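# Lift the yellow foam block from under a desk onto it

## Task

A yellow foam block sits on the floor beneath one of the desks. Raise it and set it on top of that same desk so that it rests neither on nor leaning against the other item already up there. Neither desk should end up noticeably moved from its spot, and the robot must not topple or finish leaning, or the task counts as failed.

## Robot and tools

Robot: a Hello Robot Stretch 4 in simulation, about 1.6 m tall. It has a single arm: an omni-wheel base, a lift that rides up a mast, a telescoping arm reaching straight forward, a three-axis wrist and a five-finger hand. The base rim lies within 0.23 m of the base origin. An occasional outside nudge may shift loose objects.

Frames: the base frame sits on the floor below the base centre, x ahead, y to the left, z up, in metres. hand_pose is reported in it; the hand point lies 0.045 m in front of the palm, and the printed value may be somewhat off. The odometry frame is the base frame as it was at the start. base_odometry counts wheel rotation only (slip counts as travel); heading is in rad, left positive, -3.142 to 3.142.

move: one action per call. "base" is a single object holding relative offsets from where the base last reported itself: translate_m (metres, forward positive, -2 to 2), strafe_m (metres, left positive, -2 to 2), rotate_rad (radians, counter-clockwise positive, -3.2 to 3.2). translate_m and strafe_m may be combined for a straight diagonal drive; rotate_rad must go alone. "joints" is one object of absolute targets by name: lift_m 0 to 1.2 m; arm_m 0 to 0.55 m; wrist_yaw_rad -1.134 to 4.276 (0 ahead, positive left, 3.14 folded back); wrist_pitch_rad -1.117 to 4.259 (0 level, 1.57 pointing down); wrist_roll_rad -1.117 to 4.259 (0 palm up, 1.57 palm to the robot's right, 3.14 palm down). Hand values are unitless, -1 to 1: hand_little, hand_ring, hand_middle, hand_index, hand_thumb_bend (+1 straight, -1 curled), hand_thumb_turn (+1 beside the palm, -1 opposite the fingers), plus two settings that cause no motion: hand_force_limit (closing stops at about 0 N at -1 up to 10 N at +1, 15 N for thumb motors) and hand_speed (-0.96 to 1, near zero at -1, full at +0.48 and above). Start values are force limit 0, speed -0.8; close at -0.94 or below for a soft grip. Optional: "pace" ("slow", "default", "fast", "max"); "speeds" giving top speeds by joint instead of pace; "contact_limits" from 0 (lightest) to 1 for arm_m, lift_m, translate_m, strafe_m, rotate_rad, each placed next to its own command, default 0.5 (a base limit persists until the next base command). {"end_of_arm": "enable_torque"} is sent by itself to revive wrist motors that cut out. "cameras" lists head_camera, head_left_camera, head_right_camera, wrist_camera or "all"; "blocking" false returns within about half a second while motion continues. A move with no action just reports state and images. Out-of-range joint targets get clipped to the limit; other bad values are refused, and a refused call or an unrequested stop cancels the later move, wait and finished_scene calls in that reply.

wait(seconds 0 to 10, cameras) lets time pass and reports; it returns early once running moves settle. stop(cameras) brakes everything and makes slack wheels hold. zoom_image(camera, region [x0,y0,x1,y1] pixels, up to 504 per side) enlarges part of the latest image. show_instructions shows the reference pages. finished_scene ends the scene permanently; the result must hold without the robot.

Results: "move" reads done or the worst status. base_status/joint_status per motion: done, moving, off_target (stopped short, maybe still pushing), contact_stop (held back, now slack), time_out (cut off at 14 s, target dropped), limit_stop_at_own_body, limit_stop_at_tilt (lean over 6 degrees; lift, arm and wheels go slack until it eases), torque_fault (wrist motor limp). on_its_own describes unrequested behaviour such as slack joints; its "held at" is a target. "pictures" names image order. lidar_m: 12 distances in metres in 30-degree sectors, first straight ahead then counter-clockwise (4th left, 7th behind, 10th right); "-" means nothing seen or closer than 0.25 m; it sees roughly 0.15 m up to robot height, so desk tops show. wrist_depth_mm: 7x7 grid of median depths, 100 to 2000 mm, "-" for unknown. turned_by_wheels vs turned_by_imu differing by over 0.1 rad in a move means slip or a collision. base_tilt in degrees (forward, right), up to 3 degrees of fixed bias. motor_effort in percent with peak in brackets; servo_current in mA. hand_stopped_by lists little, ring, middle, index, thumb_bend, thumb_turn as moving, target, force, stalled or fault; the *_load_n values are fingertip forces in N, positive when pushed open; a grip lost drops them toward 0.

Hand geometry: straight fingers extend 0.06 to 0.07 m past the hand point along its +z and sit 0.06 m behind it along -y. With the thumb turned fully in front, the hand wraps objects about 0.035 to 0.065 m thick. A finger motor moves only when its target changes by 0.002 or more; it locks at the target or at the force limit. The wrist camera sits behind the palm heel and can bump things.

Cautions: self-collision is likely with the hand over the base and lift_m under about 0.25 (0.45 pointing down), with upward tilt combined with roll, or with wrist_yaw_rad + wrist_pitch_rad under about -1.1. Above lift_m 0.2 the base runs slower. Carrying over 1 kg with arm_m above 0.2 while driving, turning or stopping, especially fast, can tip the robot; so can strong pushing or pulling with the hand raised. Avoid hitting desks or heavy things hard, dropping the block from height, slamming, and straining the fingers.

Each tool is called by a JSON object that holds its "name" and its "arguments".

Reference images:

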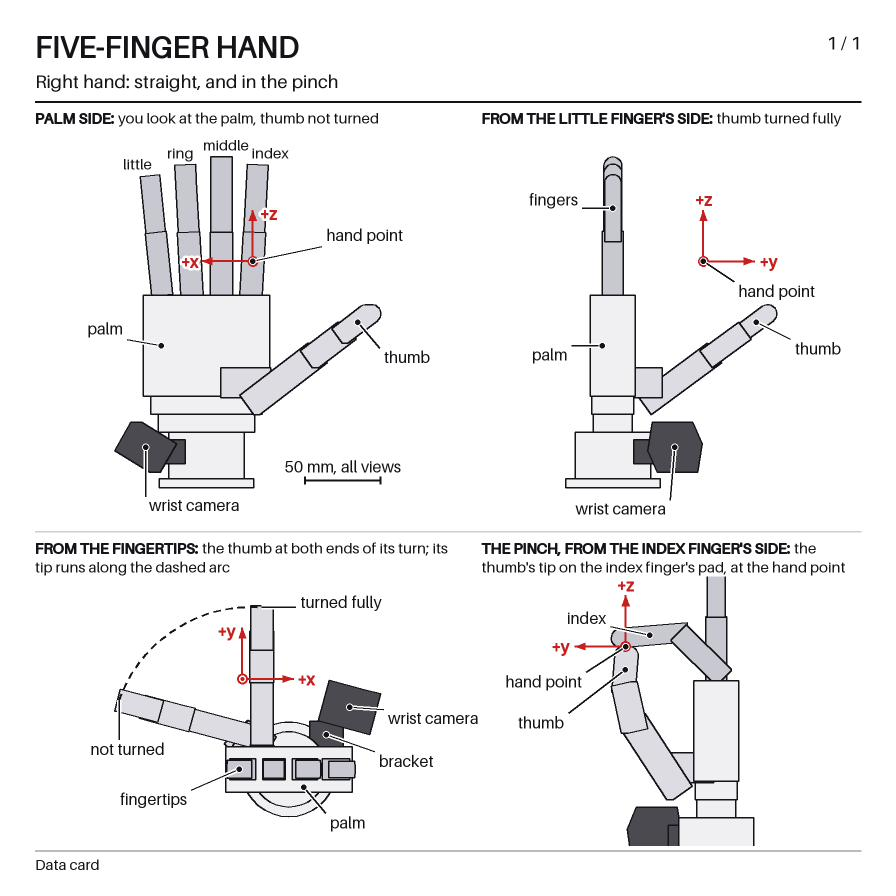

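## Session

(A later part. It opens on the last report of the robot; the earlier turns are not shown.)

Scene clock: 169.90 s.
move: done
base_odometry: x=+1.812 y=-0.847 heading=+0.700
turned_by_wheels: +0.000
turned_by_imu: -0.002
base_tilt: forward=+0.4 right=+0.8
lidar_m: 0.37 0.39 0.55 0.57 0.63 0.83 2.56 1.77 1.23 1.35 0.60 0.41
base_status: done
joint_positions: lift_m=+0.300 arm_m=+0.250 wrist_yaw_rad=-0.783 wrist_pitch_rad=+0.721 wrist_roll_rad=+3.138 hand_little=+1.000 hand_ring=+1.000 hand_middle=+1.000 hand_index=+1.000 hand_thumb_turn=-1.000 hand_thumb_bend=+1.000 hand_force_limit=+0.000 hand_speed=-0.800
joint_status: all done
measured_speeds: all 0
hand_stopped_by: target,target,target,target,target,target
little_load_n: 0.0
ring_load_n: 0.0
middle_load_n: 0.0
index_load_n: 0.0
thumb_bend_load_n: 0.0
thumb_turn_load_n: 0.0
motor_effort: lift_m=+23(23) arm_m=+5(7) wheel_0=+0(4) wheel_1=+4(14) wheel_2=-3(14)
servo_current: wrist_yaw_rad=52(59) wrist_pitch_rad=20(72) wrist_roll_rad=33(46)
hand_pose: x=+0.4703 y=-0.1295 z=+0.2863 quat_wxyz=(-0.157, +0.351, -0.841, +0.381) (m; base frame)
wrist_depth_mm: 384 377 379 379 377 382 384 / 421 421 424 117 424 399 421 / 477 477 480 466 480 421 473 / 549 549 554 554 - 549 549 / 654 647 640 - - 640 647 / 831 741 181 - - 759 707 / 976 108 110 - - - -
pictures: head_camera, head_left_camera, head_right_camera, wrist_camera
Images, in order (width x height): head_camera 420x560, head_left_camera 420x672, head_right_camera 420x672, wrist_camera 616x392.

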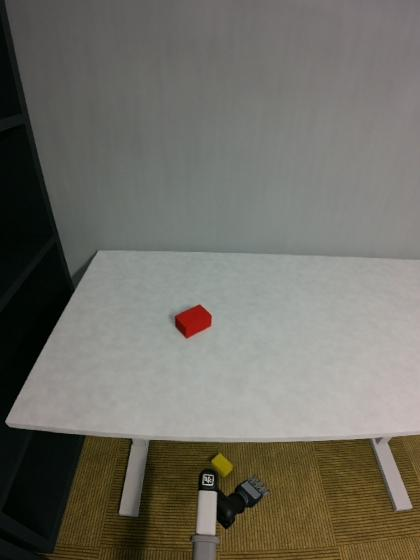

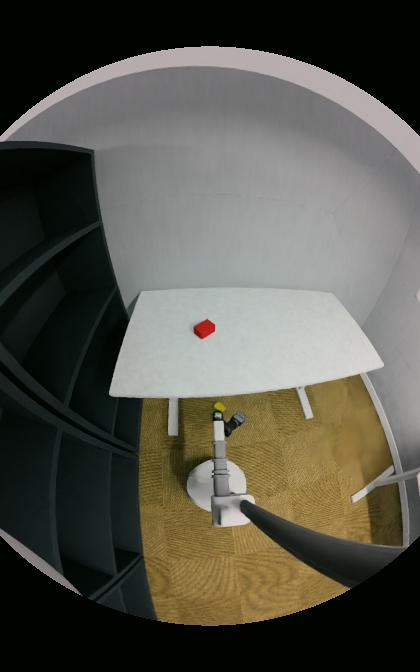

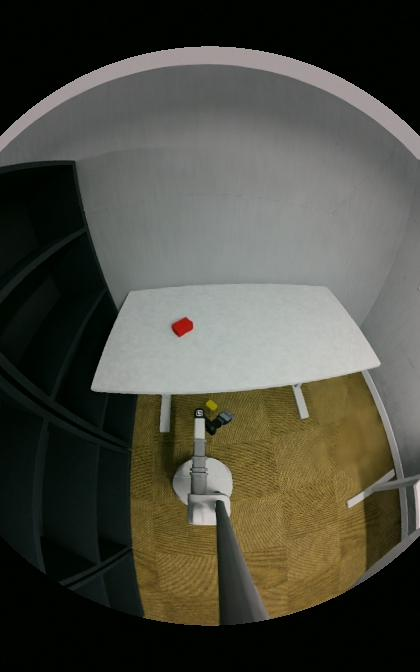

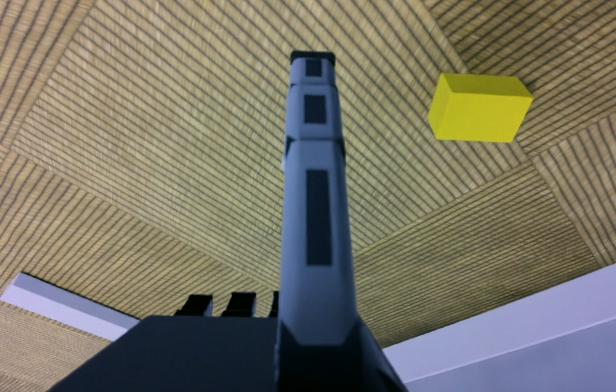

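{"name": "move", "arguments": {"base": {"strafe_m": 0.05}, "joints": {"arm_m": 0.35}, "cameras": ["wrist_camera", "head_camera"]}}

Scene clock: 198.47 s.
move: done
base_odometry: x=+1.779 y=-0.809 heading=+0.700
turned_by_wheels: +0.000
turned_by_imu: -0.001
base_tilt: forward=+0.4 right=+0.8
lidar_m: 0.38 0.40 0.54 0.53 0.56 0.77 2.57 1.80 1.26 1.34 0.60 0.40
base_status: done
joint_positions: lift_m=+0.300 arm_m=+0.350 wrist_yaw_rad=-0.783 wrist_pitch_rad=+0.721 wrist_roll_rad=+3.138 hand_little=+1.000 hand_ring=+1.000 hand_middle=+1.000 hand_index=+1.000 hand_thumb_turn=-1.000 hand_thumb_bend=+1.000 hand_force_limit=+0.000 hand_speed=-0.800
joint_status: all done
measured_speeds: all 0
hand_stopped_by: target,target,target,target,target,target
little_load_n: 0.0
ring_load_n: 0.0
middle_load_n: 0.0
index_load_n: 0.0
thumb_bend_load_n: 0.0
thumb_turn_load_n: 0.0
motor_effort: lift_m=+23(23) arm_m=+5(7) wheel_0=-1(12) wheel_1=+1(15) wheel_2=+0(2)
servo_current: wrist_yaw_rad=46(59) wrist_pitch_rad=39(59) wrist_roll_rad=39(46)
hand_pose: x=+0.5703 y=-0.1295 z=+0.2863 quat_wxyz=(-0.157, +0.351, -0.841, +0.381) (m; base frame)
wrist_depth_mm: 382 379 379 377 373 377 384 / 421 424 424 117 375 421 418 / 477 480 477 466 477 477 473 / 554 549 554 554 - 549 544 / 647 647 640 - - 640 627 / 759 750 181 - - 699 627 / 976 108 110 - - - -
pictures: head_camera, wrist_camera
Images, in order (width x height): head_camera 420x560, wrist_camera 616x392.

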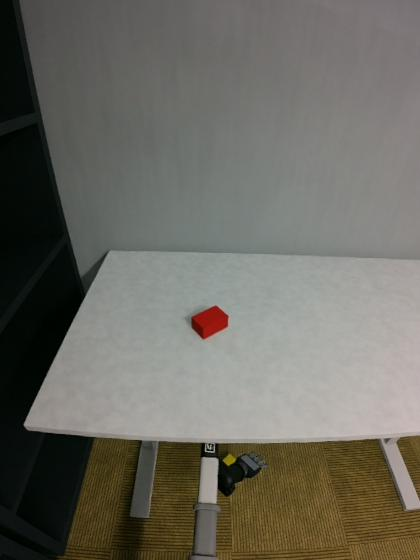

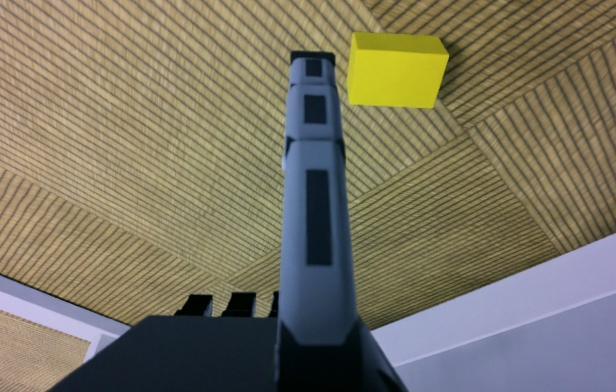

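{"name": "move", "arguments": {"base": {"strafe_m": 0.026}, "joints": {"arm_m": 0.454, "lift_m": 0.2}, "cameras": ["wrist_camera", "head_camera"]}}

Scene clock: 220.23 s.
move: done
base_odometry: x=+1.763 y=-0.789 heading=+0.700
turned_by_wheels: +0.000
turned_by_imu: -0.001
base_tilt: forward=+0.3 right=+0.9
lidar_m: 0.38 0.38 0.54 0.51 0.53 0.73 2.57 1.94 1.28 1.35 0.58 0.40
base_status: done
joint_positions: lift_m=+0.200 arm_m=+0.454 wrist_yaw_rad=-0.783 wrist_pitch_rad=+0.721 wrist_roll_rad=+3.138 hand_little=+1.000 hand_ring=+1.000 hand_middle=+1.000 hand_index=+1.000 hand_thumb_turn=-1.000 hand_thumb_bend=+1.000 hand_force_limit=+0.000 hand_speed=-0.800
joint_status: all done
measured_speeds: all 0
hand_stopped_by: target,target,target,target,target,target
little_load_n: 0.0
ring_load_n: 0.0
middle_load_n: 0.0
index_load_n: 0.0
thumb_bend_load_n: 0.0
thumb_turn_load_n: 0.0
motor_effort: lift_m=+15(21) arm_m=+5(7) wheel_0=-3(12) wheel_1=+4(16) wheel_2=+0(2)
servo_current: wrist_yaw_rad=52(59) wrist_pitch_rad=46(59) wrist_roll_rad=33(46)
hand_pose: x=+0.6743 y=-0.1295 z=+0.1870 quat_wxyz=(-0.157, +0.351, -0.841, +0.381) (m; base frame)
wrist_depth_mm: 289 282 276 243 277 282 286 / 317 315 317 117 317 314 312 / 357 355 357 347 359 355 353 / 413 413 413 410 404 410 410 / 484 484 480 - - 480 480 / 591 564 182 - - 559 525 / 699 108 110 - - 554 -
pictures: head_camera, wrist_camera
Images, in order (width x height): head_camera 420x560, wrist_camera 616x392.

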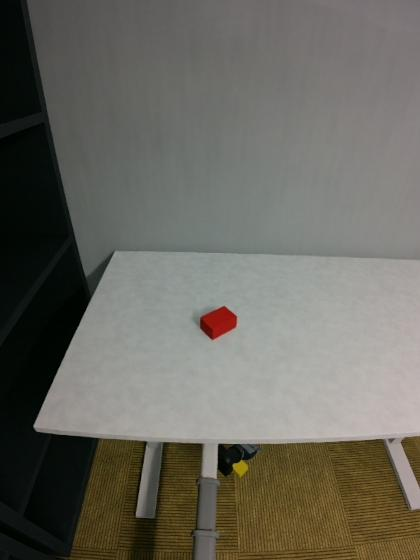

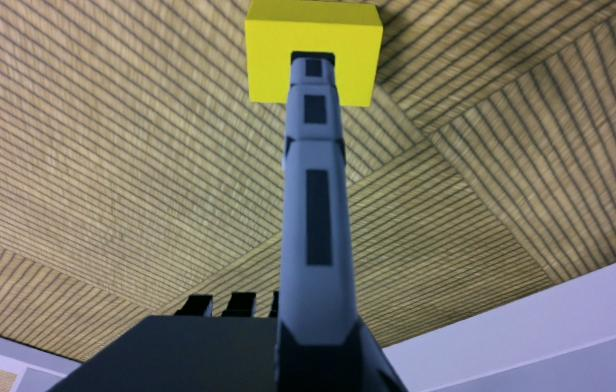

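{"name": "move", "arguments": {"joints": {"arm_m": 0.46, "lift_m": 0.1, "wrist_yaw_rad": -0.845}, "cameras": ["wrist_camera"]}}

Scene clock: 231.07 s.
move: done
base_odometry: x=+1.763 y=-0.789 heading=+0.700
turned_by_wheels: +0.000
turned_by_imu: +0.000
base_tilt: forward=+0.4 right=+0.7
lidar_m: 0.38 0.39 0.54 0.52 0.52 0.74 2.55 1.93 1.27 1.34 0.58 0.39
base_status: not commanded
joint_positions: lift_m=+0.100 arm_m=+0.460 wrist_yaw_rad=-0.842 wrist_pitch_rad=+0.721 wrist_roll_rad=+3.138 hand_little=+1.000 hand_ring=+1.000 hand_middle=+1.000 hand_index=+1.000 hand_thumb_turn=-1.000 hand_thumb_bend=+1.000 hand_force_limit=+0.000 hand_speed=-0.800
joint_status: all done
measured_speeds: all 0
hand_stopped_by: target,target,target,target,target,target
little_load_n: 0.0
ring_load_n: 0.0
middle_load_n: 0.0
index_load_n: 0.0
thumb_bend_load_n: 0.0
thumb_turn_load_n: 0.0
motor_effort: lift_m=+15(19) arm_m=+5(6) wheel_0=-3(4) wheel_1=+4(4) wheel_2=+0(1)
servo_current: wrist_yaw_rad=52(78) wrist_pitch_rad=13(59) wrist_roll_rad=39(46)
hand_pose: x=+0.6725 y=-0.1322 z=+0.0870 quat_wxyz=(-0.146, +0.326, -0.851, +0.385) (m; base frame)
wrist_depth_mm: 189 186 186 187 186 186 189 / 208 208 200 117 189 207 206 / 234 236 230 176 185 235 234 / 272 271 271 207 270 270 270 / 320 319 317 - - 317 317 / 392 370 181 - - 384 387 / 480 108 110 - - 469 473
pictures: wrist_camera
Images, in order (width x height): wrist_camera 616x392.

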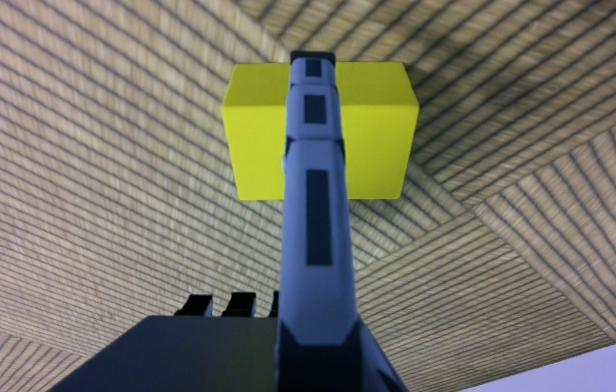

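{"name": "move", "arguments": {"joints": {"lift_m": 0.044}, "pace": "slow", "contact_limits": {"lift_m": 0.2}, "cameras": ["wrist_camera"]}}

Scene clock: 235.67 s.
move: done
base_odometry: x=+1.763 y=-0.789 heading=+0.700
turned_by_wheels: +0.000
turned_by_imu: +0.000
base_tilt: forward=+0.4 right=+0.8
lidar_m: 0.38 0.40 0.54 0.51 0.54 0.73 2.55 1.92 1.31 1.35 0.58 0.41
base_status: not commanded
joint_positions: lift_m=+0.044 arm_m=+0.460 wrist_yaw_rad=-0.842 wrist_pitch_rad=+0.721 wrist_roll_rad=+3.138 hand_little=+1.000 hand_ring=+1.000 hand_middle=+1.000 hand_index=+1.000 hand_thumb_turn=-1.000 hand_thumb_bend=+1.000 hand_force_limit=+0.000 hand_speed=-0.800
joint_status: all done
measured_speeds: all 0
hand_stopped_by: target,target,target,target,target,target
little_load_n: 0.0
ring_load_n: 0.0
middle_load_n: 0.0
index_load_n: 0.0
thumb_bend_load_n: 0.0
thumb_turn_load_n: 0.0
motor_effort: lift_m=+15(19) arm_m=+5(5) wheel_0=-3(4) wheel_1=+4(4) wheel_2=-1(1)
servo_current: wrist_yaw_rad=52(59) wrist_pitch_rad=39(59) wrist_roll_rad=26(46)
contact_limits: lift_m 0.2
hand_pose: x=+0.6725 y=-0.1322 z=+0.0310 quat_wxyz=(-0.146, +0.326, -0.851, +0.385) (m; base frame)
wrist_depth_mm: 134 132 135 132 132 131 - / 147 147 148 119 147 147 146 / 167 167 156 145 150 166 166 / 193 192 136 - 132 191 191 / 227 226 163 - 151 225 224 / 278 264 180 - - 274 276 / 342 108 110 - - 332 355
pictures: wrist_camera
Images, in order (width x height): wrist_camera 616x392.

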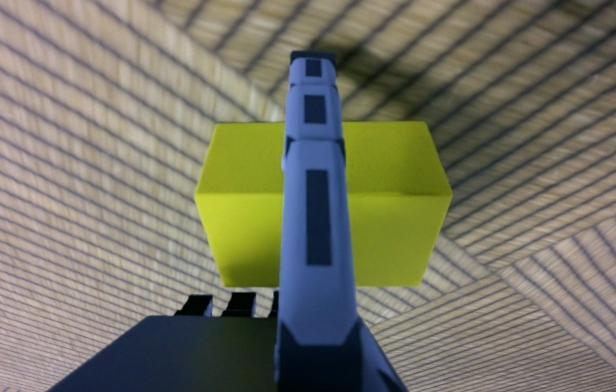

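{"name": "move", "arguments": {"joints": {"hand_speed": -0.6, "hand_index": 0.5, "hand_middle": 0.5, "hand_ring": 0.5, "hand_force_limit": -0.7}, "cameras": ["wrist_camera"]}}

Scene clock: 241.60 s.
move: off_target
base_odometry: x=+1.763 y=-0.789 heading=+0.700
turned_by_wheels: +0.000
turned_by_imu: +0.000
base_tilt: forward=+0.4 right=+0.8
lidar_m: 0.37 0.40 0.54 0.52 0.54 0.75 2.57 1.91 1.30 1.37 0.59 0.41
base_status: not commanded
joint_positions: lift_m=+0.044 arm_m=+0.460 wrist_yaw_rad=-0.842 wrist_pitch_rad=+0.721 wrist_roll_rad=+3.138 hand_little=+1.000 hand_ring=+0.500 hand_middle=+0.635 hand_index=+0.500 hand_thumb_turn=-1.000 hand_thumb_bend=+1.000 hand_force_limit=-0.700 hand_speed=-0.600
joint_status: hand_middle off_target (ended at +0.635, target +0.500); the others done
measured_speeds: all 0
hand_stopped_by: target,target,force,target,target,target
little_load_n: 0.0
ring_load_n: 0.0
middle_load_n: 0.0
index_load_n: 0.0
thumb_bend_load_n: 0.0
thumb_turn_load_n: 0.0
motor_effort: lift_m=+14(15) arm_m=+5(5) wheel_0=-3(3) wheel_1=+4(4) wheel_2=+0(0)
servo_current: wrist_yaw_rad=52(59) wrist_pitch_rad=39(72) wrist_roll_rad=39(46)
contact_limits: lift_m 0.2
hand_pose: x=+0.6725 y=-0.1322 z=+0.0310 quat_wxyz=(-0.146, +0.326, -0.851, +0.385) (m; base frame)
wrist_depth_mm: 134 132 135 132 132 132 - / 147 147 148 119 147 147 147 / 167 167 155 145 149 166 167 / 192 193 136 - 132 190 190 / 228 225 163 - 151 226 225 / 278 265 165 - - 274 274 / 342 108 110 - - 334 357
pictures: wrist_camera
Images, in order (width x height): wrist_camera 616x392.

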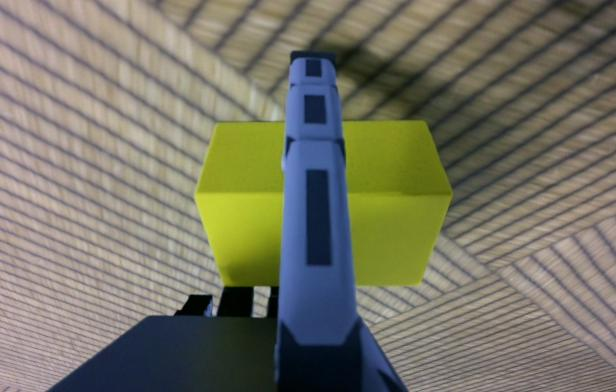

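{"name": "move", "arguments": {"joints": {"hand_speed": -0.92, "hand_index": -0.3, "hand_middle": -0.3, "hand_ring": -0.3, "hand_thumb_bend": -0.2, "hand_force_limit": -0.6}, "cameras": ["wrist_camera"]}}

Scene clock: 251.00 s.
move: off_target
base_odometry: x=+1.763 y=-0.789 heading=+0.700
turned_by_wheels: +0.000
turned_by_imu: -0.001
base_tilt: forward=+0.4 right=+0.7
lidar_m: 0.37 0.40 0.55 0.51 0.52 0.72 2.56 1.92 1.30 1.34 0.60 0.41
base_status: not commanded
joint_positions: lift_m=+0.044 arm_m=+0.460 wrist_yaw_rad=-0.842 wrist_pitch_rad=+0.721 wrist_roll_rad=+3.138 hand_little=+1.000 hand_ring=+0.150 hand_middle=+0.599 hand_index=+0.150 hand_thumb_turn=-1.000 hand_thumb_bend=+0.822 hand_force_limit=-0.600 hand_speed=-0.920
joint_status: hand_ring off_target (ended at +0.150, target -0.300); hand_middle off_target (ended at +0.599, target -0.300); hand_index off_target (ended at +0.150, target -0.300); hand_thumb_bend off_target (ended at +0.822, target -0.200); the others done
measured_speeds: all 0
hand_stopped_by: target,force,force,force,force,target
little_load_n: 0.0
ring_load_n: 2.0
middle_load_n: 2.0
index_load_n: 2.5
thumb_bend_load_n: 3.5
thumb_turn_load_n: 0.5
motor_effort: lift_m=+15(15) arm_m=+5(5) wheel_0=-3(4) wheel_1=+4(4) wheel_2=+0(1)
servo_current: wrist_yaw_rad=52(65) wrist_pitch_rad=26(65) wrist_roll_rad=39(52)
contact_limits: lift_m 0.2
hand_pose: x=+0.6725 y=-0.1322 z=+0.0310 quat_wxyz=(-0.146, +0.326, -0.851, +0.385) (m; base frame)
wrist_depth_mm: 135 132 135 133 132 132 - / 148 148 145 142 145 148 151 / 168 169 123 109 129 162 167 / 195 194 133 - 129 192 193 / 229 228 170 - 152 227 227 / 283 267 156 - - 277 279 / 349 108 110 - - 338 357
pictures: wrist_camera
Images, in order (width x height): wrist_camera 616x392.

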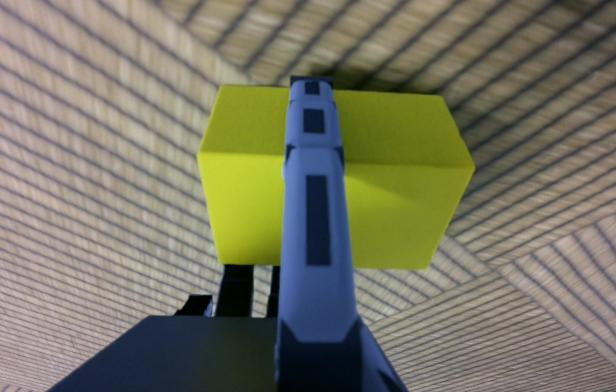

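{"name": "move", "arguments": {"joints": {"lift_m": 0.056}, "pace": "slow"}}

{"name": "move", "arguments": {"joints": {"hand_middle": -0.31}, "cameras": ["wrist_camera"]}}

Scene clock: 254.93 s.
move: done
base_odometry: x=+1.763 y=-0.789 heading=+0.700
turned_by_wheels: +0.000
turned_by_imu: +0.000
base_tilt: forward=+0.4 right=+0.9
lidar_m: 0.38 0.38 0.54 0.51 0.55 0.73 2.56 1.92 1.29 1.33 0.60 0.42
base_status: not commanded
joint_positions: lift_m=+0.056 arm_m=+0.460 wrist_yaw_rad=-0.842 wrist_pitch_rad=+0.721 wrist_roll_rad=+3.138 hand_little=+1.000 hand_ring=+0.150 hand_middle=+0.599 hand_index=+0.150 hand_thumb_turn=-1.000 hand_thumb_bend=+0.822 hand_force_limit=-0.600 hand_speed=-0.920
joint_status: all done
measured_speeds: all 0
hand_stopped_by: target,force,force,force,force,target
little_load_n: 0.0
ring_load_n: 2.5
middle_load_n: 0.0
index_load_n: 2.5
thumb_bend_load_n: 3.5
thumb_turn_load_n: 0.5
motor_effort: lift_m=+23(24) arm_m=+5(5) wheel_0=-3(4) wheel_1=+4(4) wheel_2=+0(0)
servo_current: wrist_yaw_rad=52(59) wrist_pitch_rad=39(65) wrist_roll_rad=33(46)
hand_pose: x=+0.6725 y=-0.1322 z=+0.0423 quat_wxyz=(-0.146, +0.326, -0.851, +0.385) (m; base frame)
wrist_depth_mm: 142 143 143 143 143 142 - / 160 160 156 146 153 159 158 / 180 181 127 109 128 176 179 / 209 207 133 - 129 207 206 / 246 245 229 - 152 244 244 / 301 285 153 - - 297 296 / 370 108 110 - - 379 382
pictures: none

Scene clock: 257.23 s.
move: off_target
base_odometry: x=+1.763 y=-0.789 heading=+0.700
turned_by_wheels: +0.000
turned_by_imu: +0.000
base_tilt: forward=+0.4 right=+0.7
lidar_m: 0.37 0.40 0.53 0.51 0.53 0.72 2.57 1.92 1.29 1.34 0.60 0.42
base_status: not commanded
joint_positions: lift_m=+0.056 arm_m=+0.460 wrist_yaw_rad=-0.842 wrist_pitch_rad=+0.721 wrist_roll_rad=+3.138 hand_little=+1.000 hand_ring=+0.150 hand_middle=+0.166 hand_index=+0.150 hand_thumb_turn=-1.000 hand_thumb_bend=+0.822 hand_force_limit=-0.600 hand_speed=-0.920
joint_status: hand_middle off_target (ended at +0.166, target -0.310)
measured_speeds: all 0
hand_stopped_by: target,force,force,force,force,target
little_load_n: 0.0
ring_load_n: 1.5
middle_load_n: 3.5
index_load_n: 2.0
thumb_bend_load_n: 4.5
thumb_turn_load_n: 1.0
motor_effort: lift_m=+23(23) arm_m=+5(5) wheel_0=-4(4) wheel_1=+4(4) wheel_2=+0(1)
servo_current: wrist_yaw_rad=46(65) wrist_pitch_rad=26(65) wrist_roll_rad=46(46)
hand_pose: x=+0.6725 y=-0.1322 z=+0.0423 quat_wxyz=(-0.146, +0.326, -0.851, +0.385) (m; base frame)
wrist_depth_mm: 142 143 143 143 143 142 - / 159 159 156 146 153 159 159 / 181 181 126 109 128 175 179 / 208 208 133 - 129 206 207 / 245 246 228 - 152 244 244 / 301 286 153 - - 297 296 / 370 108 110 - - 377 379
pictures: wrist_camera
Images, in order (width x height): wrist_camera 616x392.

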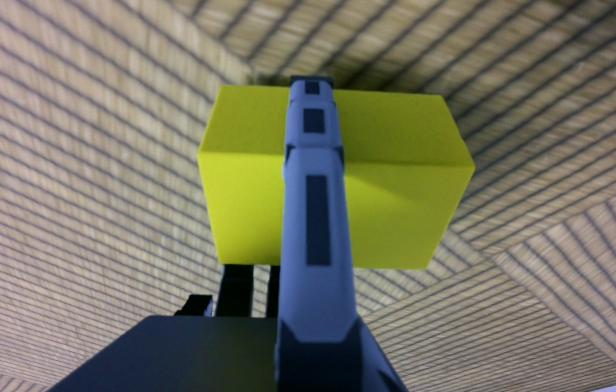

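{"name": "move", "arguments": {"joints": {"lift_m": 0.25}}}

{"name": "move", "arguments": {"base": {"translate_m": -0.25}, "joints": {"arm_m": 0.15}, "cameras": ["head_camera","wrist_camera"]}}

Scene clock: 265.10 s.
move: done
base_odometry: x=+1.763 y=-0.789 heading=+0.700
turned_by_wheels: +0.000
turned_by_imu: -0.001
base_tilt: forward=+0.5 right=+0.8
lidar_m: 0.38 0.41 0.54 0.51 0.53 0.72 2.56 1.92 1.29 1.34 0.58 0.40
base_status: not commanded
joint_positions: lift_m=+0.250 arm_m=+0.460 wrist_yaw_rad=-0.843 wrist_pitch_rad=+0.721 wrist_roll_rad=+3.138 hand_little=+1.000 hand_ring=+0.150 hand_middle=+0.166 hand_index=+0.150 hand_thumb_turn=-1.000 hand_thumb_bend=+0.822 hand_force_limit=-0.600 hand_speed=-0.920
joint_status: all done
measured_speeds: all 0
hand_stopped_by: target,force,force,force,force,target
little_load_n: 0.0
ring_load_n: 1.5
middle_load_n: 3.5
index_load_n: 2.0
thumb_bend_load_n: 4.5
thumb_turn_load_n: 0.5
motor_effort: lift_m=+23(28) arm_m=+5(5) wheel_0=-3(4) wheel_1=+4(4) wheel_2=+0(1)
servo_current: wrist_yaw_rad=46(59) wrist_pitch_rad=46(59) wrist_roll_rad=39(46)
hand_pose: x=+0.6725 y=-0.1322 z=+0.2363 quat_wxyz=(-0.146, +0.326, -0.851, +0.385) (m; base frame)
wrist_depth_mm: 329 329 332 330 330 330 334 / 368 366 362 351 351 368 366 / 415 418 126 109 128 397 415 / 477 480 133 - 129 477 477 / 569 569 525 - 147 564 544 / 691 654 157 - - 597 535 / 854 - 110 - - - -
pictures: none

Scene clock: 267.40 s.
move: done
base_odometry: x=+1.572 y=-0.950 heading=+0.700
turned_by_wheels: +0.000
turned_by_imu: +0.000
base_tilt: forward=+0.4 right=+0.8
lidar_m: 0.62 0.66 0.55 0.49 0.52 0.70 2.32 1.94 1.30 1.25 0.94 0.68
base_status: done
joint_positions: lift_m=+0.250 arm_m=+0.150 wrist_yaw_rad=-0.843 wrist_pitch_rad=+0.722 wrist_roll_rad=+3.138 hand_little=+1.000 hand_ring=+0.150 hand_middle=+0.166 hand_index=+0.150 hand_thumb_turn=-1.000 hand_thumb_bend=+0.822 hand_force_limit=-0.600 hand_speed=-0.920
joint_status: all done
measured_speeds: all 0
hand_stopped_by: target,force,force,force,force,target
little_load_n: 0.0
ring_load_n: 1.5
middle_load_n: 3.5
index_load_n: 1.5
thumb_bend_load_n: 4.5
thumb_turn_load_n: 1.0
motor_effort: lift_m=+23(23) arm_m=-5(8) wheel_0=-2(7) wheel_1=-1(8) wheel_2=+3(14)
servo_current: wrist_yaw_rad=46(59) wrist_pitch_rad=13(65) wrist_roll_rad=39(46)
hand_pose: x=+0.3627 y=-0.1322 z=+0.2363 quat_wxyz=(-0.146, +0.326, -0.851, +0.385) (m; base frame)
wrist_depth_mm: 332 330 332 334 330 329 336 / 370 370 364 355 355 368 368 / 421 418 126 109 128 397 418 / 480 484 134 - 129 484 484 / 569 569 530 - 147 564 564 / 683 661 157 - - 683 691 / 854 108 110 - - 820 878
pictures: head_camera, wrist_camera
Images, in order (width x height): head_camera 420x560, wrist_camera 616x392.

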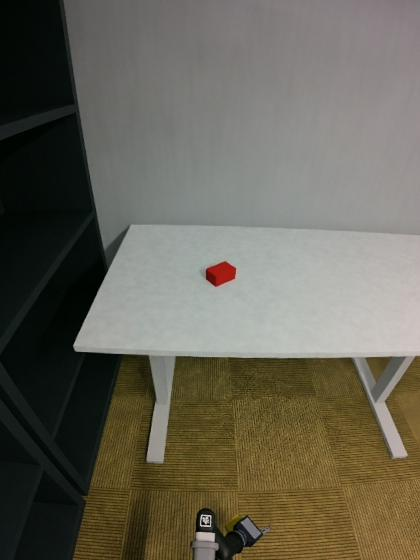

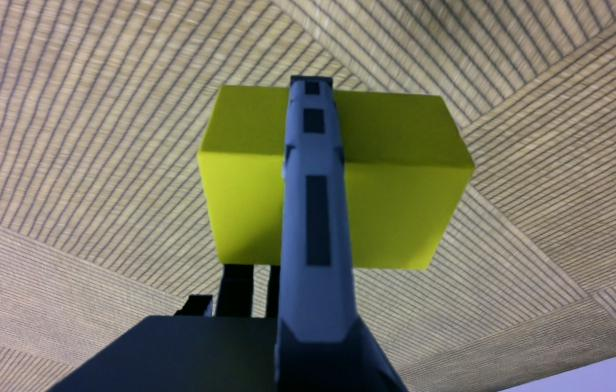

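{"name": "move", "arguments": {"joints": {"lift_m": 0.9}, "base": {"strafe_m": -0.15}}}

{"name": "move", "arguments": {"joints": {"arm_m": 0.5}, "base": {"translate_m": 0.1}, "cameras": ["head_camera","head_right_camera","wrist_camera"]}}

Scene clock: 275.40 s.
move: done
base_odometry: x=+1.668 y=-1.065 heading=+0.700
turned_by_wheels: +0.000
turned_by_imu: +0.000
base_tilt: forward=+0.3 right=+0.8
lidar_m: 0.63 0.65 0.69 0.65 0.68 0.90 2.31 1.69 1.14 1.09 0.95 0.67
base_status: done
joint_positions: lift_m=+0.900 arm_m=+0.150 wrist_yaw_rad=-0.843 wrist_pitch_rad=+0.722 wrist_roll_rad=+3.138 hand_little=+1.000 hand_ring=+0.150 hand_middle=+0.166 hand_index=+0.150 hand_thumb_turn=-1.000 hand_thumb_bend=+0.822 hand_force_limit=-0.600 hand_speed=-0.920
joint_status: all done
measured_speeds: all 0
hand_stopped_by: target,force,force,force,force,target
little_load_n: 0.0
ring_load_n: 1.5
middle_load_n: 3.5
index_load_n: 2.0
thumb_bend_load_n: 4.5
thumb_turn_load_n: 0.5
motor_effort: lift_m=+23(28) arm_m=-5(5) wheel_0=+4(14) wheel_1=-3(16) wheel_2=-1(2)
servo_current: wrist_yaw_rad=52(65) wrist_pitch_rad=46(65) wrist_roll_rad=39(46)
hand_pose: x=+0.3627 y=-0.1322 z=+0.8863 quat_wxyz=(-0.146, +0.326, -0.851, +0.385) (m; base frame)
wrist_depth_mm: 960 960 946 960 960 931 960 / 1060 1060 1042 991 1025 1060 1060 / 1205 1182 126 109 128 139 1182 / 1366 1366 134 - 129 - - / 1576 1618 1537 - 147 - - / - 1756 158 - - - - / - - 110 - - - -
pictures: none

Scene clock: 277.40 s.
move: contact_stop
base_odometry: x=+1.745 y=-1.000 heading=+0.700
turned_by_wheels: +0.000
turned_by_imu: +0.006
base_tilt: forward=+0.2 right=+0.8
lidar_m: 0.54 0.56 0.68 0.64 0.68 0.91 2.41 1.68 1.14 1.13 0.82 0.61
base_status: done
joint_positions: lift_m=+0.900 arm_m=+0.308 wrist_yaw_rad=-0.847 wrist_pitch_rad=+0.723 wrist_roll_rad=+3.138 hand_little=+1.000 hand_ring=+0.149 hand_middle=+0.166 hand_index=+0.151 hand_thumb_turn=-1.000 hand_thumb_bend=+0.825 hand_force_limit=-0.600 hand_speed=-0.920
joint_status: arm_m contact_stop (moved +0.158 of +0.350)
measured_speeds: all 0
hand_stopped_by: target,force,force,force,force,target
little_load_n: 0.0
ring_load_n: 0.0
middle_load_n: 4.0
index_load_n: 16.5
thumb_bend_load_n: 9.5
thumb_turn_load_n: -2.5
on_its_own: arm_m is slack since a contact_stop (your +0.500 is given up)
motor_effort: lift_m=+18(23) arm_m=+0(28) wheel_0=+0(8) wheel_1=+1(10) wheel_2=+1(18)
servo_current: wrist_yaw_rad=59(202) wrist_pitch_rad=46(228) wrist_roll_rad=33(46)
hand_pose: x=+0.5194 y=-0.1321 z=+0.8865 quat_wxyz=(-0.145, +0.324, -0.852, +0.385) (m; base frame)
wrist_depth_mm: 946 960 931 946 946 946 960 / 1078 1060 1025 1008 1025 1060 991 / 1182 1182 120 108 133 1138 - / 1366 1336 135 - 120 145 136 / 1537 1576 153 - 131 150 150 / - 1808 156 - - 176 177 / - - 110 - - 225 226
pictures: head_camera, head_right_camera, wrist_camera
Images, in order (width x height): head_camera 420x560, head_right_camera 420x672, wrist_camera 616x392.

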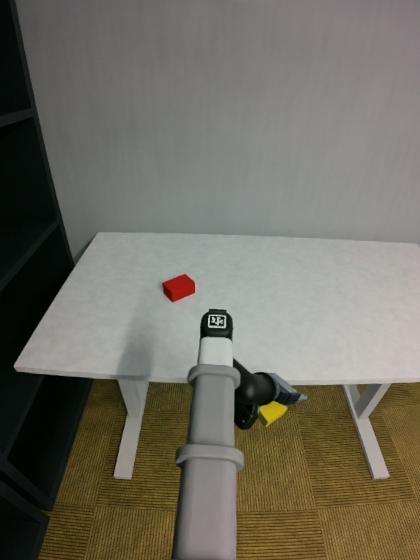

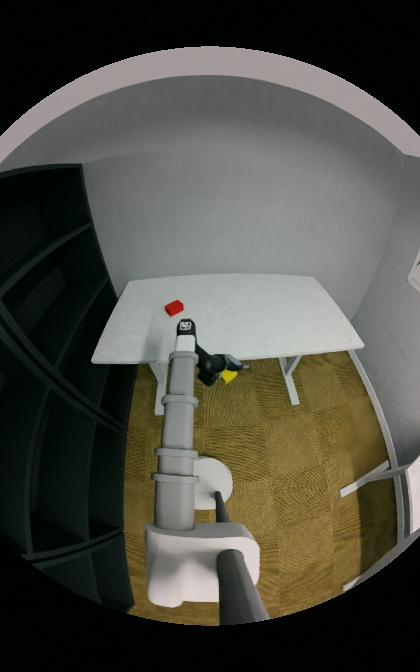

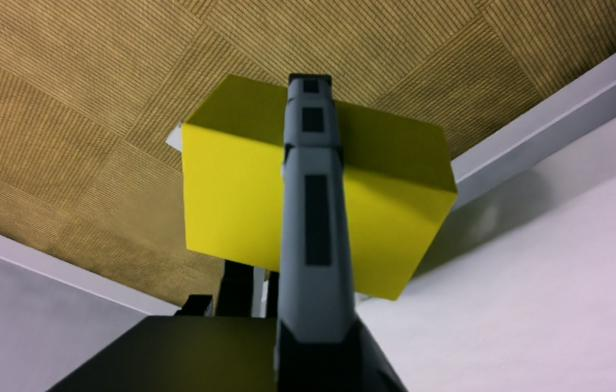

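{"name": "move", "arguments": {"base": {"translate_m": -0.15}, "cameras": ["wrist_camera","head_camera"]}}

Scene clock: 281.87 s.
move: done
base_odometry: x=+1.630 y=-1.097 heading=+0.700
turned_by_wheels: +0.000
turned_by_imu: -0.001
base_tilt: forward=+0.5 right=+0.8
lidar_m: 0.68 0.70 0.69 0.64 0.66 0.90 2.24 1.72 1.16 1.08 1.04 0.73
base_status: done
joint_positions: lift_m=+0.900 arm_m=+0.308 wrist_yaw_rad=-0.847 wrist_pitch_rad=+0.723 wrist_roll_rad=+3.138 hand_little=+1.000 hand_ring=+0.149 hand_middle=+0.166 hand_index=+0.151 hand_thumb_turn=-1.000 hand_thumb_bend=+0.825 hand_force_limit=-0.600 hand_speed=-0.920
joint_status: not commanded
measured_speeds: all 0
hand_stopped_by: target,force,force,force,force,target
little_load_n: 0.0
ring_load_n: 0.0
middle_load_n: 4.0
index_load_n: 16.5
thumb_bend_load_n: 9.5
thumb_turn_load_n: -2.5
on_its_own: arm_m is slack since a contact_stop (your +0.500 is given up)
motor_effort: lift_m=+18(18) arm_m=+0(0) wheel_0=-2(7) wheel_1=-1(10) wheel_2=+2(14)
servo_current: wrist_yaw_rad=59(59) wrist_pitch_rad=46(59) wrist_roll_rad=39(46)
hand_pose: x=+0.5194 y=-0.1321 z=+0.8865 quat_wxyz=(-0.145, +0.324, -0.852, +0.385) (m; base frame)
wrist_depth_mm: 960 960 946 946 946 946 960 / 1078 1078 1025 1025 1042 1060 1060 / 1182 1205 120 108 132 1182 1138 / 1397 1366 135 - 119 - - / 1576 1661 153 - 131 - - / - 1808 158 - - - - / - - 110 - - 256 237
pictures: head_camera, wrist_camera
Images, in order (width x height): head_camera 420x560, wrist_camera 616x392.

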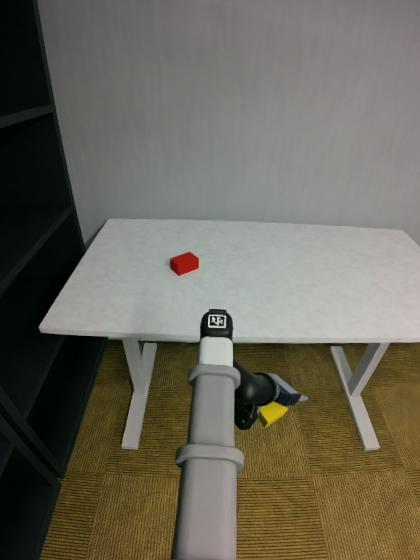

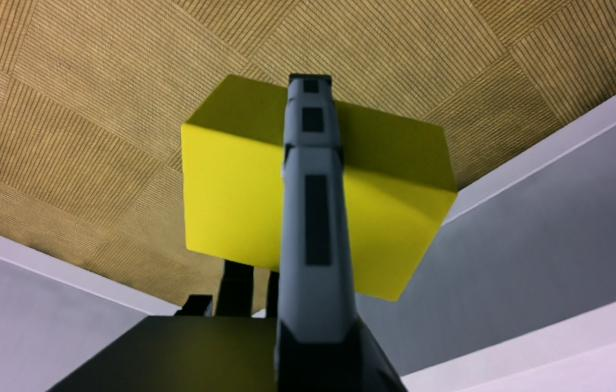

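{"name": "move", "arguments": {"joints": {"lift_m": 1.07, "wrist_roll_rad": 2.98, "arm_m": 0.308}, "cameras": ["wrist_camera"]}}

Scene clock: 320.00 s.
move: done
base_odometry: x=+1.630 y=-1.097 heading=+0.700
turned_by_wheels: +0.000
turned_by_imu: -0.001
base_tilt: forward=+0.4 right=+0.8
lidar_m: 0.70 0.74 0.68 0.65 0.68 0.89 2.23 1.72 1.16 1.09 1.07 0.75
base_status: not commanded
joint_positions: lift_m=+1.070 arm_m=+0.308 wrist_yaw_rad=-0.847 wrist_pitch_rad=+0.723 wrist_roll_rad=+2.983 hand_little=+1.000 hand_ring=+0.149 hand_middle=+0.166 hand_index=+0.151 hand_thumb_turn=-1.000 hand_thumb_bend=+0.825 hand_force_limit=-0.600 hand_speed=-0.920
joint_status: all done
measured_speeds: all 0
hand_stopped_by: target,force,force,force,force,target
little_load_n: 0.0
ring_load_n: 0.0
middle_load_n: 4.0
index_load_n: 16.5
thumb_bend_load_n: 9.5
thumb_turn_load_n: -2.5
motor_effort: lift_m=+23(27) arm_m=+5(7) wheel_0=-1(2) wheel_1=-1(1) wheel_2=+2(2)
servo_current: wrist_yaw_rad=39(59) wrist_pitch_rad=59(91) wrist_roll_rad=39(78)
hand_pose: x=+0.5106 y=-0.1365 z=+1.0531 quat_wxyz=(-0.115, +0.389, -0.824, +0.395) (m; base frame)
wrist_depth_mm: 1182 1138 1138 1078 1118 1078 1060 / 1308 1281 1229 1182 1205 1205 1160 / 1499 1464 120 108 132 1281 1229 / 1661 1708 135 - 119 343 334 / - 1983 153 - 131 394 382 / - - 157 - - 469 455 / - - 110 - - 559 559
pictures: wrist_camera
Images, in order (width x height): wrist_camera 616x392.

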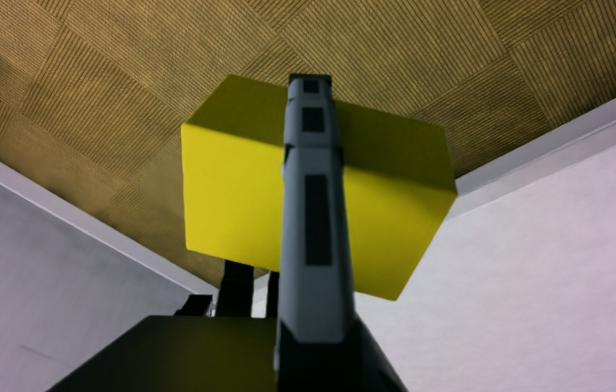

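{"name": "move", "arguments": {"base": {"translate_m": 0.2}}}

{"name": "move", "arguments": {"joints": {"arm_m": 0.5}, "speeds": {"arm_m": 0.2}, "contact_limits": {"arm_m": 0.1}, "cameras": ["all"]}}

Scene clock: 325.73 s.
move: done
base_odometry: x=+1.783 y=-0.968 heading=+0.700
turned_by_wheels: +0.000
turned_by_imu: -0.001
base_tilt: forward=+0.3 right=+0.8
lidar_m: 0.49 0.51 0.69 0.66 0.69 0.91 2.45 1.65 1.16 1.13 0.74 0.53
base_status: done
joint_positions: lift_m=+1.070 arm_m=+0.308 wrist_yaw_rad=-0.847 wrist_pitch_rad=+0.723 wrist_roll_rad=+2.982 hand_little=+1.000 hand_ring=+0.149 hand_middle=+0.166 hand_index=+0.151 hand_thumb_turn=-1.000 hand_thumb_bend=+0.825 hand_force_limit=-0.600 hand_speed=-0.920
joint_status: not commanded
measured_speeds: all 0
hand_stopped_by: target,force,force,force,force,target
little_load_n: 0.0
ring_load_n: 0.0
middle_load_n: 4.0
index_load_n: 16.5
thumb_bend_load_n: 9.5
thumb_turn_load_n: -2.5
motor_effort: lift_m=+23(23) arm_m=+4(5) wheel_0=+2(7) wheel_1=+2(9) wheel_2=-5(14)
servo_current: wrist_yaw_rad=52(59) wrist_pitch_rad=46(72) wrist_roll_rad=46(46)
hand_pose: x=+0.5107 y=-0.1365 z=+1.0531 quat_wxyz=(-0.115, +0.389, -0.824, +0.395) (m; base frame)
wrist_depth_mm: 1229 1160 1118 1118 251 239 239 / 1308 1308 1229 264 270 266 262 / 1499 1430 120 108 133 293 293 / 1756 1618 135 - 119 330 334 / - 459 153 - 131 394 387 / 603 535 156 - - 469 459 / 707 109 110 - - 569 559
pictures: none

Scene clock: 327.47 s.
move: done
base_odometry: x=+1.783 y=-0.968 heading=+0.700
turned_by_wheels: +0.000
turned_by_imu: +0.000
base_tilt: forward=+0.4 right=+0.7
lidar_m: 0.47 0.54 0.70 0.65 0.69 0.91 2.46 1.66 1.14 1.13 0.71 0.53
base_status: not commanded
joint_positions: lift_m=+1.070 arm_m=+0.500 wrist_yaw_rad=-0.847 wrist_pitch_rad=+0.723 wrist_roll_rad=+2.982 hand_little=+1.000 hand_ring=+0.149 hand_middle=+0.166 hand_index=+0.151 hand_thumb_turn=-1.000 hand_thumb_bend=+0.825 hand_force_limit=-0.600 hand_speed=-0.920
joint_status: all done
measured_speeds: all 0
hand_stopped_by: target,force,force,force,force,target
little_load_n: 0.0
ring_load_n: 0.0
middle_load_n: 4.0
index_load_n: 16.5
thumb_bend_load_n: 9.5
thumb_turn_load_n: -2.5
motor_effort: lift_m=+23(23) arm_m=+5(7) wheel_0=+2(2) wheel_1=+2(3) wheel_2=-4(5)
servo_current: wrist_yaw_rad=52(59) wrist_pitch_rad=52(65) wrist_roll_rad=46(46)
contact_limits: arm_m 0.1
hand_pose: x=+0.7026 y=-0.1365 z=+1.0531 quat_wxyz=(-0.114, +0.389, -0.824, +0.395) (m; base frame)
wrist_depth_mm: 267 259 254 249 245 239 237 / 296 289 276 264 268 265 262 / 342 329 120 108 134 290 291 / 399 382 135 - 120 329 332 / 469 455 153 - 131 394 382 / 585 530 157 - - 469 455 / 715 108 110 - - 554 -
pictures: head_camera, head_left_camera, head_right_camera, wrist_camera
Images, in order (width x height): head_camera 420x560, head_left_camera 420x672, head_right_camera 420x672, wrist_camera 616x392.

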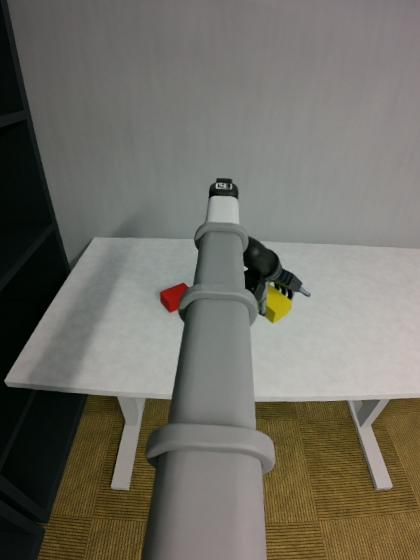

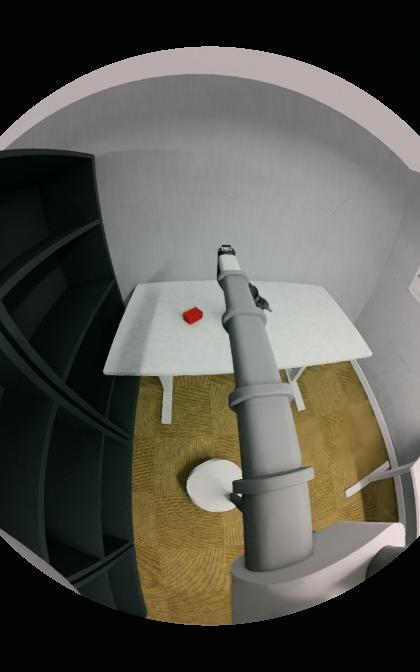

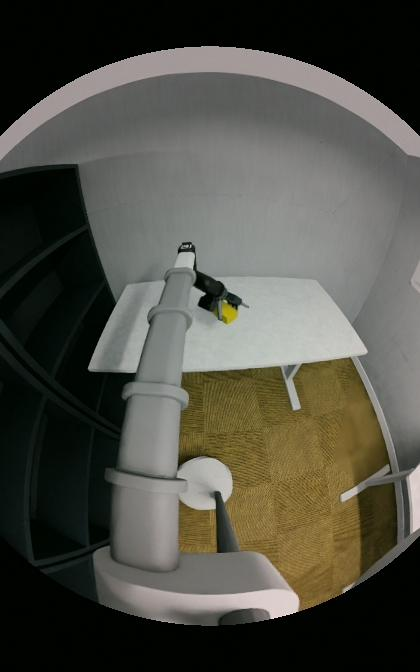

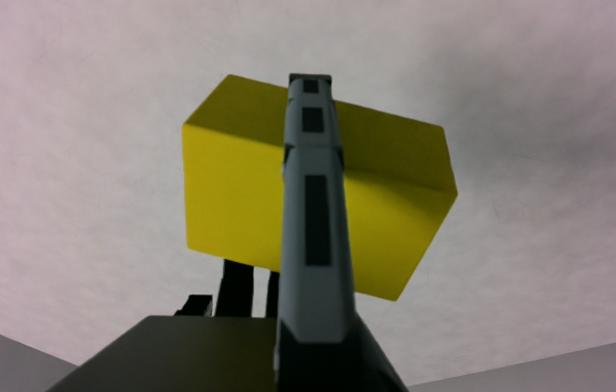

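{"name": "move", "arguments": {"joints": {"lift_m": 0.975}, "pace": "slow", "contact_limits": {"lift_m": 0.1}, "cameras": ["wrist_camera","head_right_camera"]}}

{"name": "zoom_image", "arguments": {"camera": "head_right_camera", "region": [180, 260, 280, 350]}}

Scene clock: 334.40 s.
move: done
base_odometry: x=+1.783 y=-0.968 heading=+0.700
turned_by_wheels: +0.000
turned_by_imu: -0.001
base_tilt: forward=+0.4 right=+0.9
lidar_m: 0.49 0.52 0.69 0.65 0.67 0.91 2.46 1.65 1.15 1.13 0.74 0.53
base_status: not commanded
joint_positions: lift_m=+0.975 arm_m=+0.500 wrist_yaw_rad=-0.847 wrist_pitch_rad=+0.723 wrist_roll_rad=+2.982 hand_little=+1.000 hand_ring=+0.149 hand_middle=+0.166 hand_index=+0.151 hand_thumb_turn=-1.000 hand_thumb_bend=+0.825 hand_force_limit=-0.600 hand_speed=-0.920
joint_status: all done
measured_speeds: all 0
hand_stopped_by: target,force,force,force,force,target
little_load_n: 0.0
ring_load_n: 0.0
middle_load_n: 4.0
index_load_n: 16.5
thumb_bend_load_n: 9.5
thumb_turn_load_n: -2.5
motor_effort: lift_m=+14(20) arm_m=+5(5) wheel_0=+2(2) wheel_1=+2(2) wheel_2=-4(5)
servo_current: wrist_yaw_rad=46(59) wrist_pitch_rad=26(65) wrist_roll_rad=46(46)
contact_limits: arm_m 0.1; lift_m 0.1
hand_pose: x=+0.7026 y=-0.1365 z=+0.9588 quat_wxyz=(-0.114, +0.389, -0.824, +0.395) (m; base frame)
wrist_depth_mm: 170 164 160 158 155 153 - / 187 184 173 167 170 167 165 / 214 208 120 108 133 187 185 / 248 245 135 - 119 213 213 / 297 289 153 - 131 251 242 / 370 340 158 - - 296 290 / 480 108 110 - - 355 355
pictures: head_right_camera, wrist_camera
Images, in order (width x height): head_right_camera 420x672, wrist_camera 616x392.

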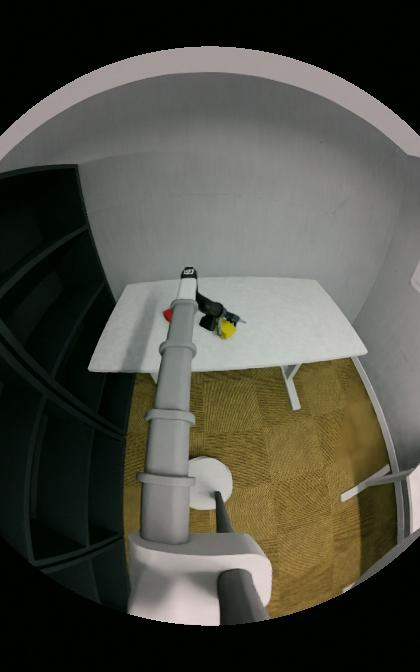

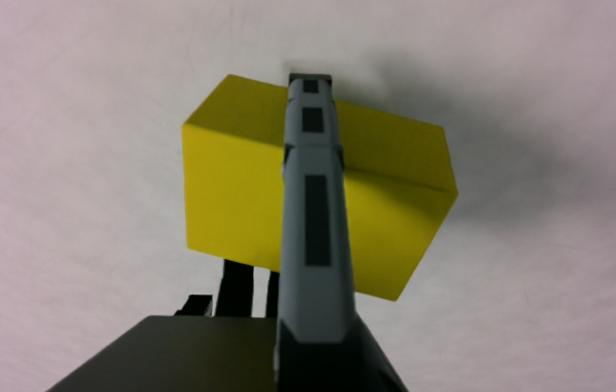

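Scaled by 5.040 from the camera's 420x672 image, which has a finer 600x960 frame.

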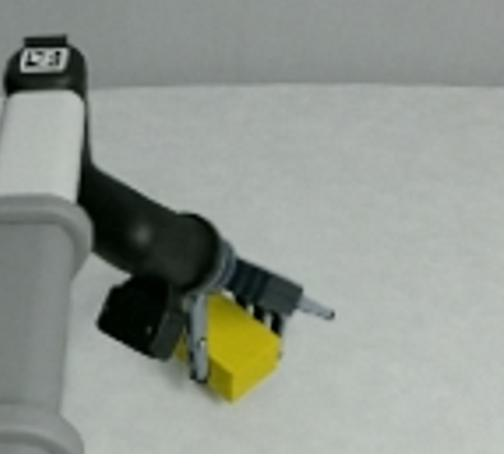

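{"name": "move", "arguments": {"joints": {"lift_m": 0.953}, "pace": "slow", "contact_limits": {"lift_m": 0.0}, "cameras": ["wrist_camera","head_right_camera"]}}

{"name": "zoom_image", "arguments": {"camera": "head_right_camera", "region": [190, 280, 260, 350]}}

Scene clock: 343.83 s.
move: done
base_odometry: x=+1.783 y=-0.968 heading=+0.700
turned_by_wheels: +0.000
turned_by_imu: +0.000
base_tilt: forward=+0.4 right=+0.9
lidar_m: 0.49 0.53 0.68 0.64 0.68 0.91 2.46 1.63 1.13 1.14 0.73 0.50
base_status: not commanded
joint_positions: lift_m=+0.953 arm_m=+0.500 wrist_yaw_rad=-0.847 wrist_pitch_rad=+0.723 wrist_roll_rad=+2.982 hand_little=+1.000 hand_ring=+0.149 hand_middle=+0.166 hand_index=+0.151 hand_thumb_turn=-1.000 hand_thumb_bend=+0.825 hand_force_limit=-0.600 hand_speed=-0.920
joint_status: all done
measured_speeds: all 0
hand_stopped_by: target,force,force,force,force,target
little_load_n: 0.0
ring_load_n: 0.0
middle_load_n: 3.5
index_load_n: 16.5
thumb_bend_load_n: 10.0
thumb_turn_load_n: -2.5
motor_effort: lift_m=+14(18) arm_m=+5(5) wheel_0=+2(2) wheel_1=+2(2) wheel_2=-4(5)
servo_current: wrist_yaw_rad=52(59) wrist_pitch_rad=46(78) wrist_roll_rad=39(46)
contact_limits: arm_m 0.1; lift_m 0
hand_pose: x=+0.7026 y=-0.1365 z=+0.9368 quat_wxyz=(-0.114, +0.389, -0.824, +0.395) (m; base frame)
wrist_depth_mm: 147 142 139 137 134 131 - / 163 160 149 145 150 145 - / 186 181 120 108 133 162 164 / 217 208 135 - 119 181 183 / 259 249 153 - 131 218 212 / 327 294 157 - - 259 254 / 418 108 110 - - 312 312
pictures: head_right_camera, wrist_camera
Images, in order (width x height): head_right_camera 420x672, wrist_camera 616x392.

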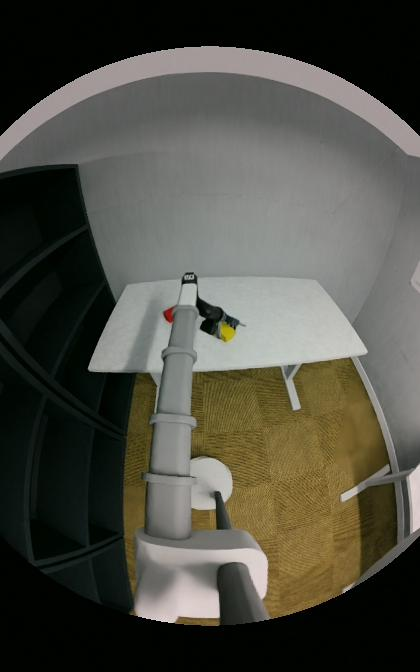

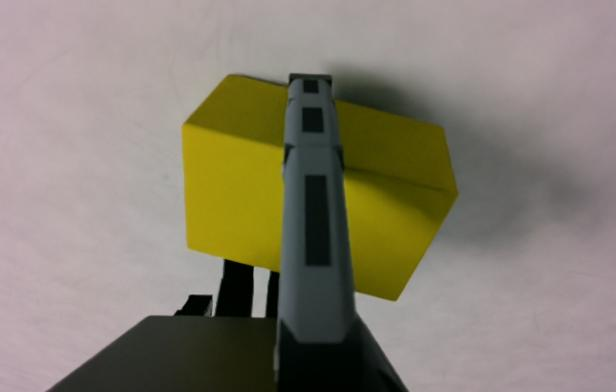

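Scaled by 7.200 from the camera's 420x672 image, which has a finer 600x960 frame.

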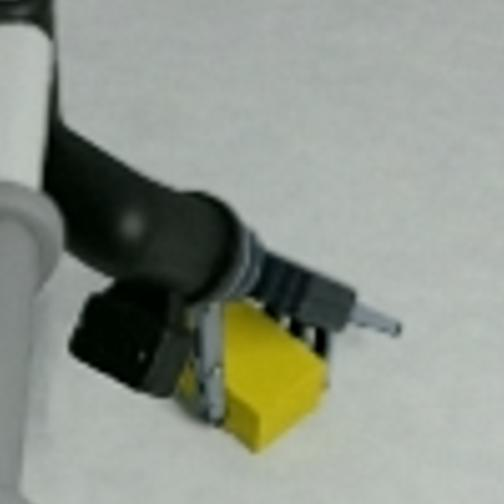

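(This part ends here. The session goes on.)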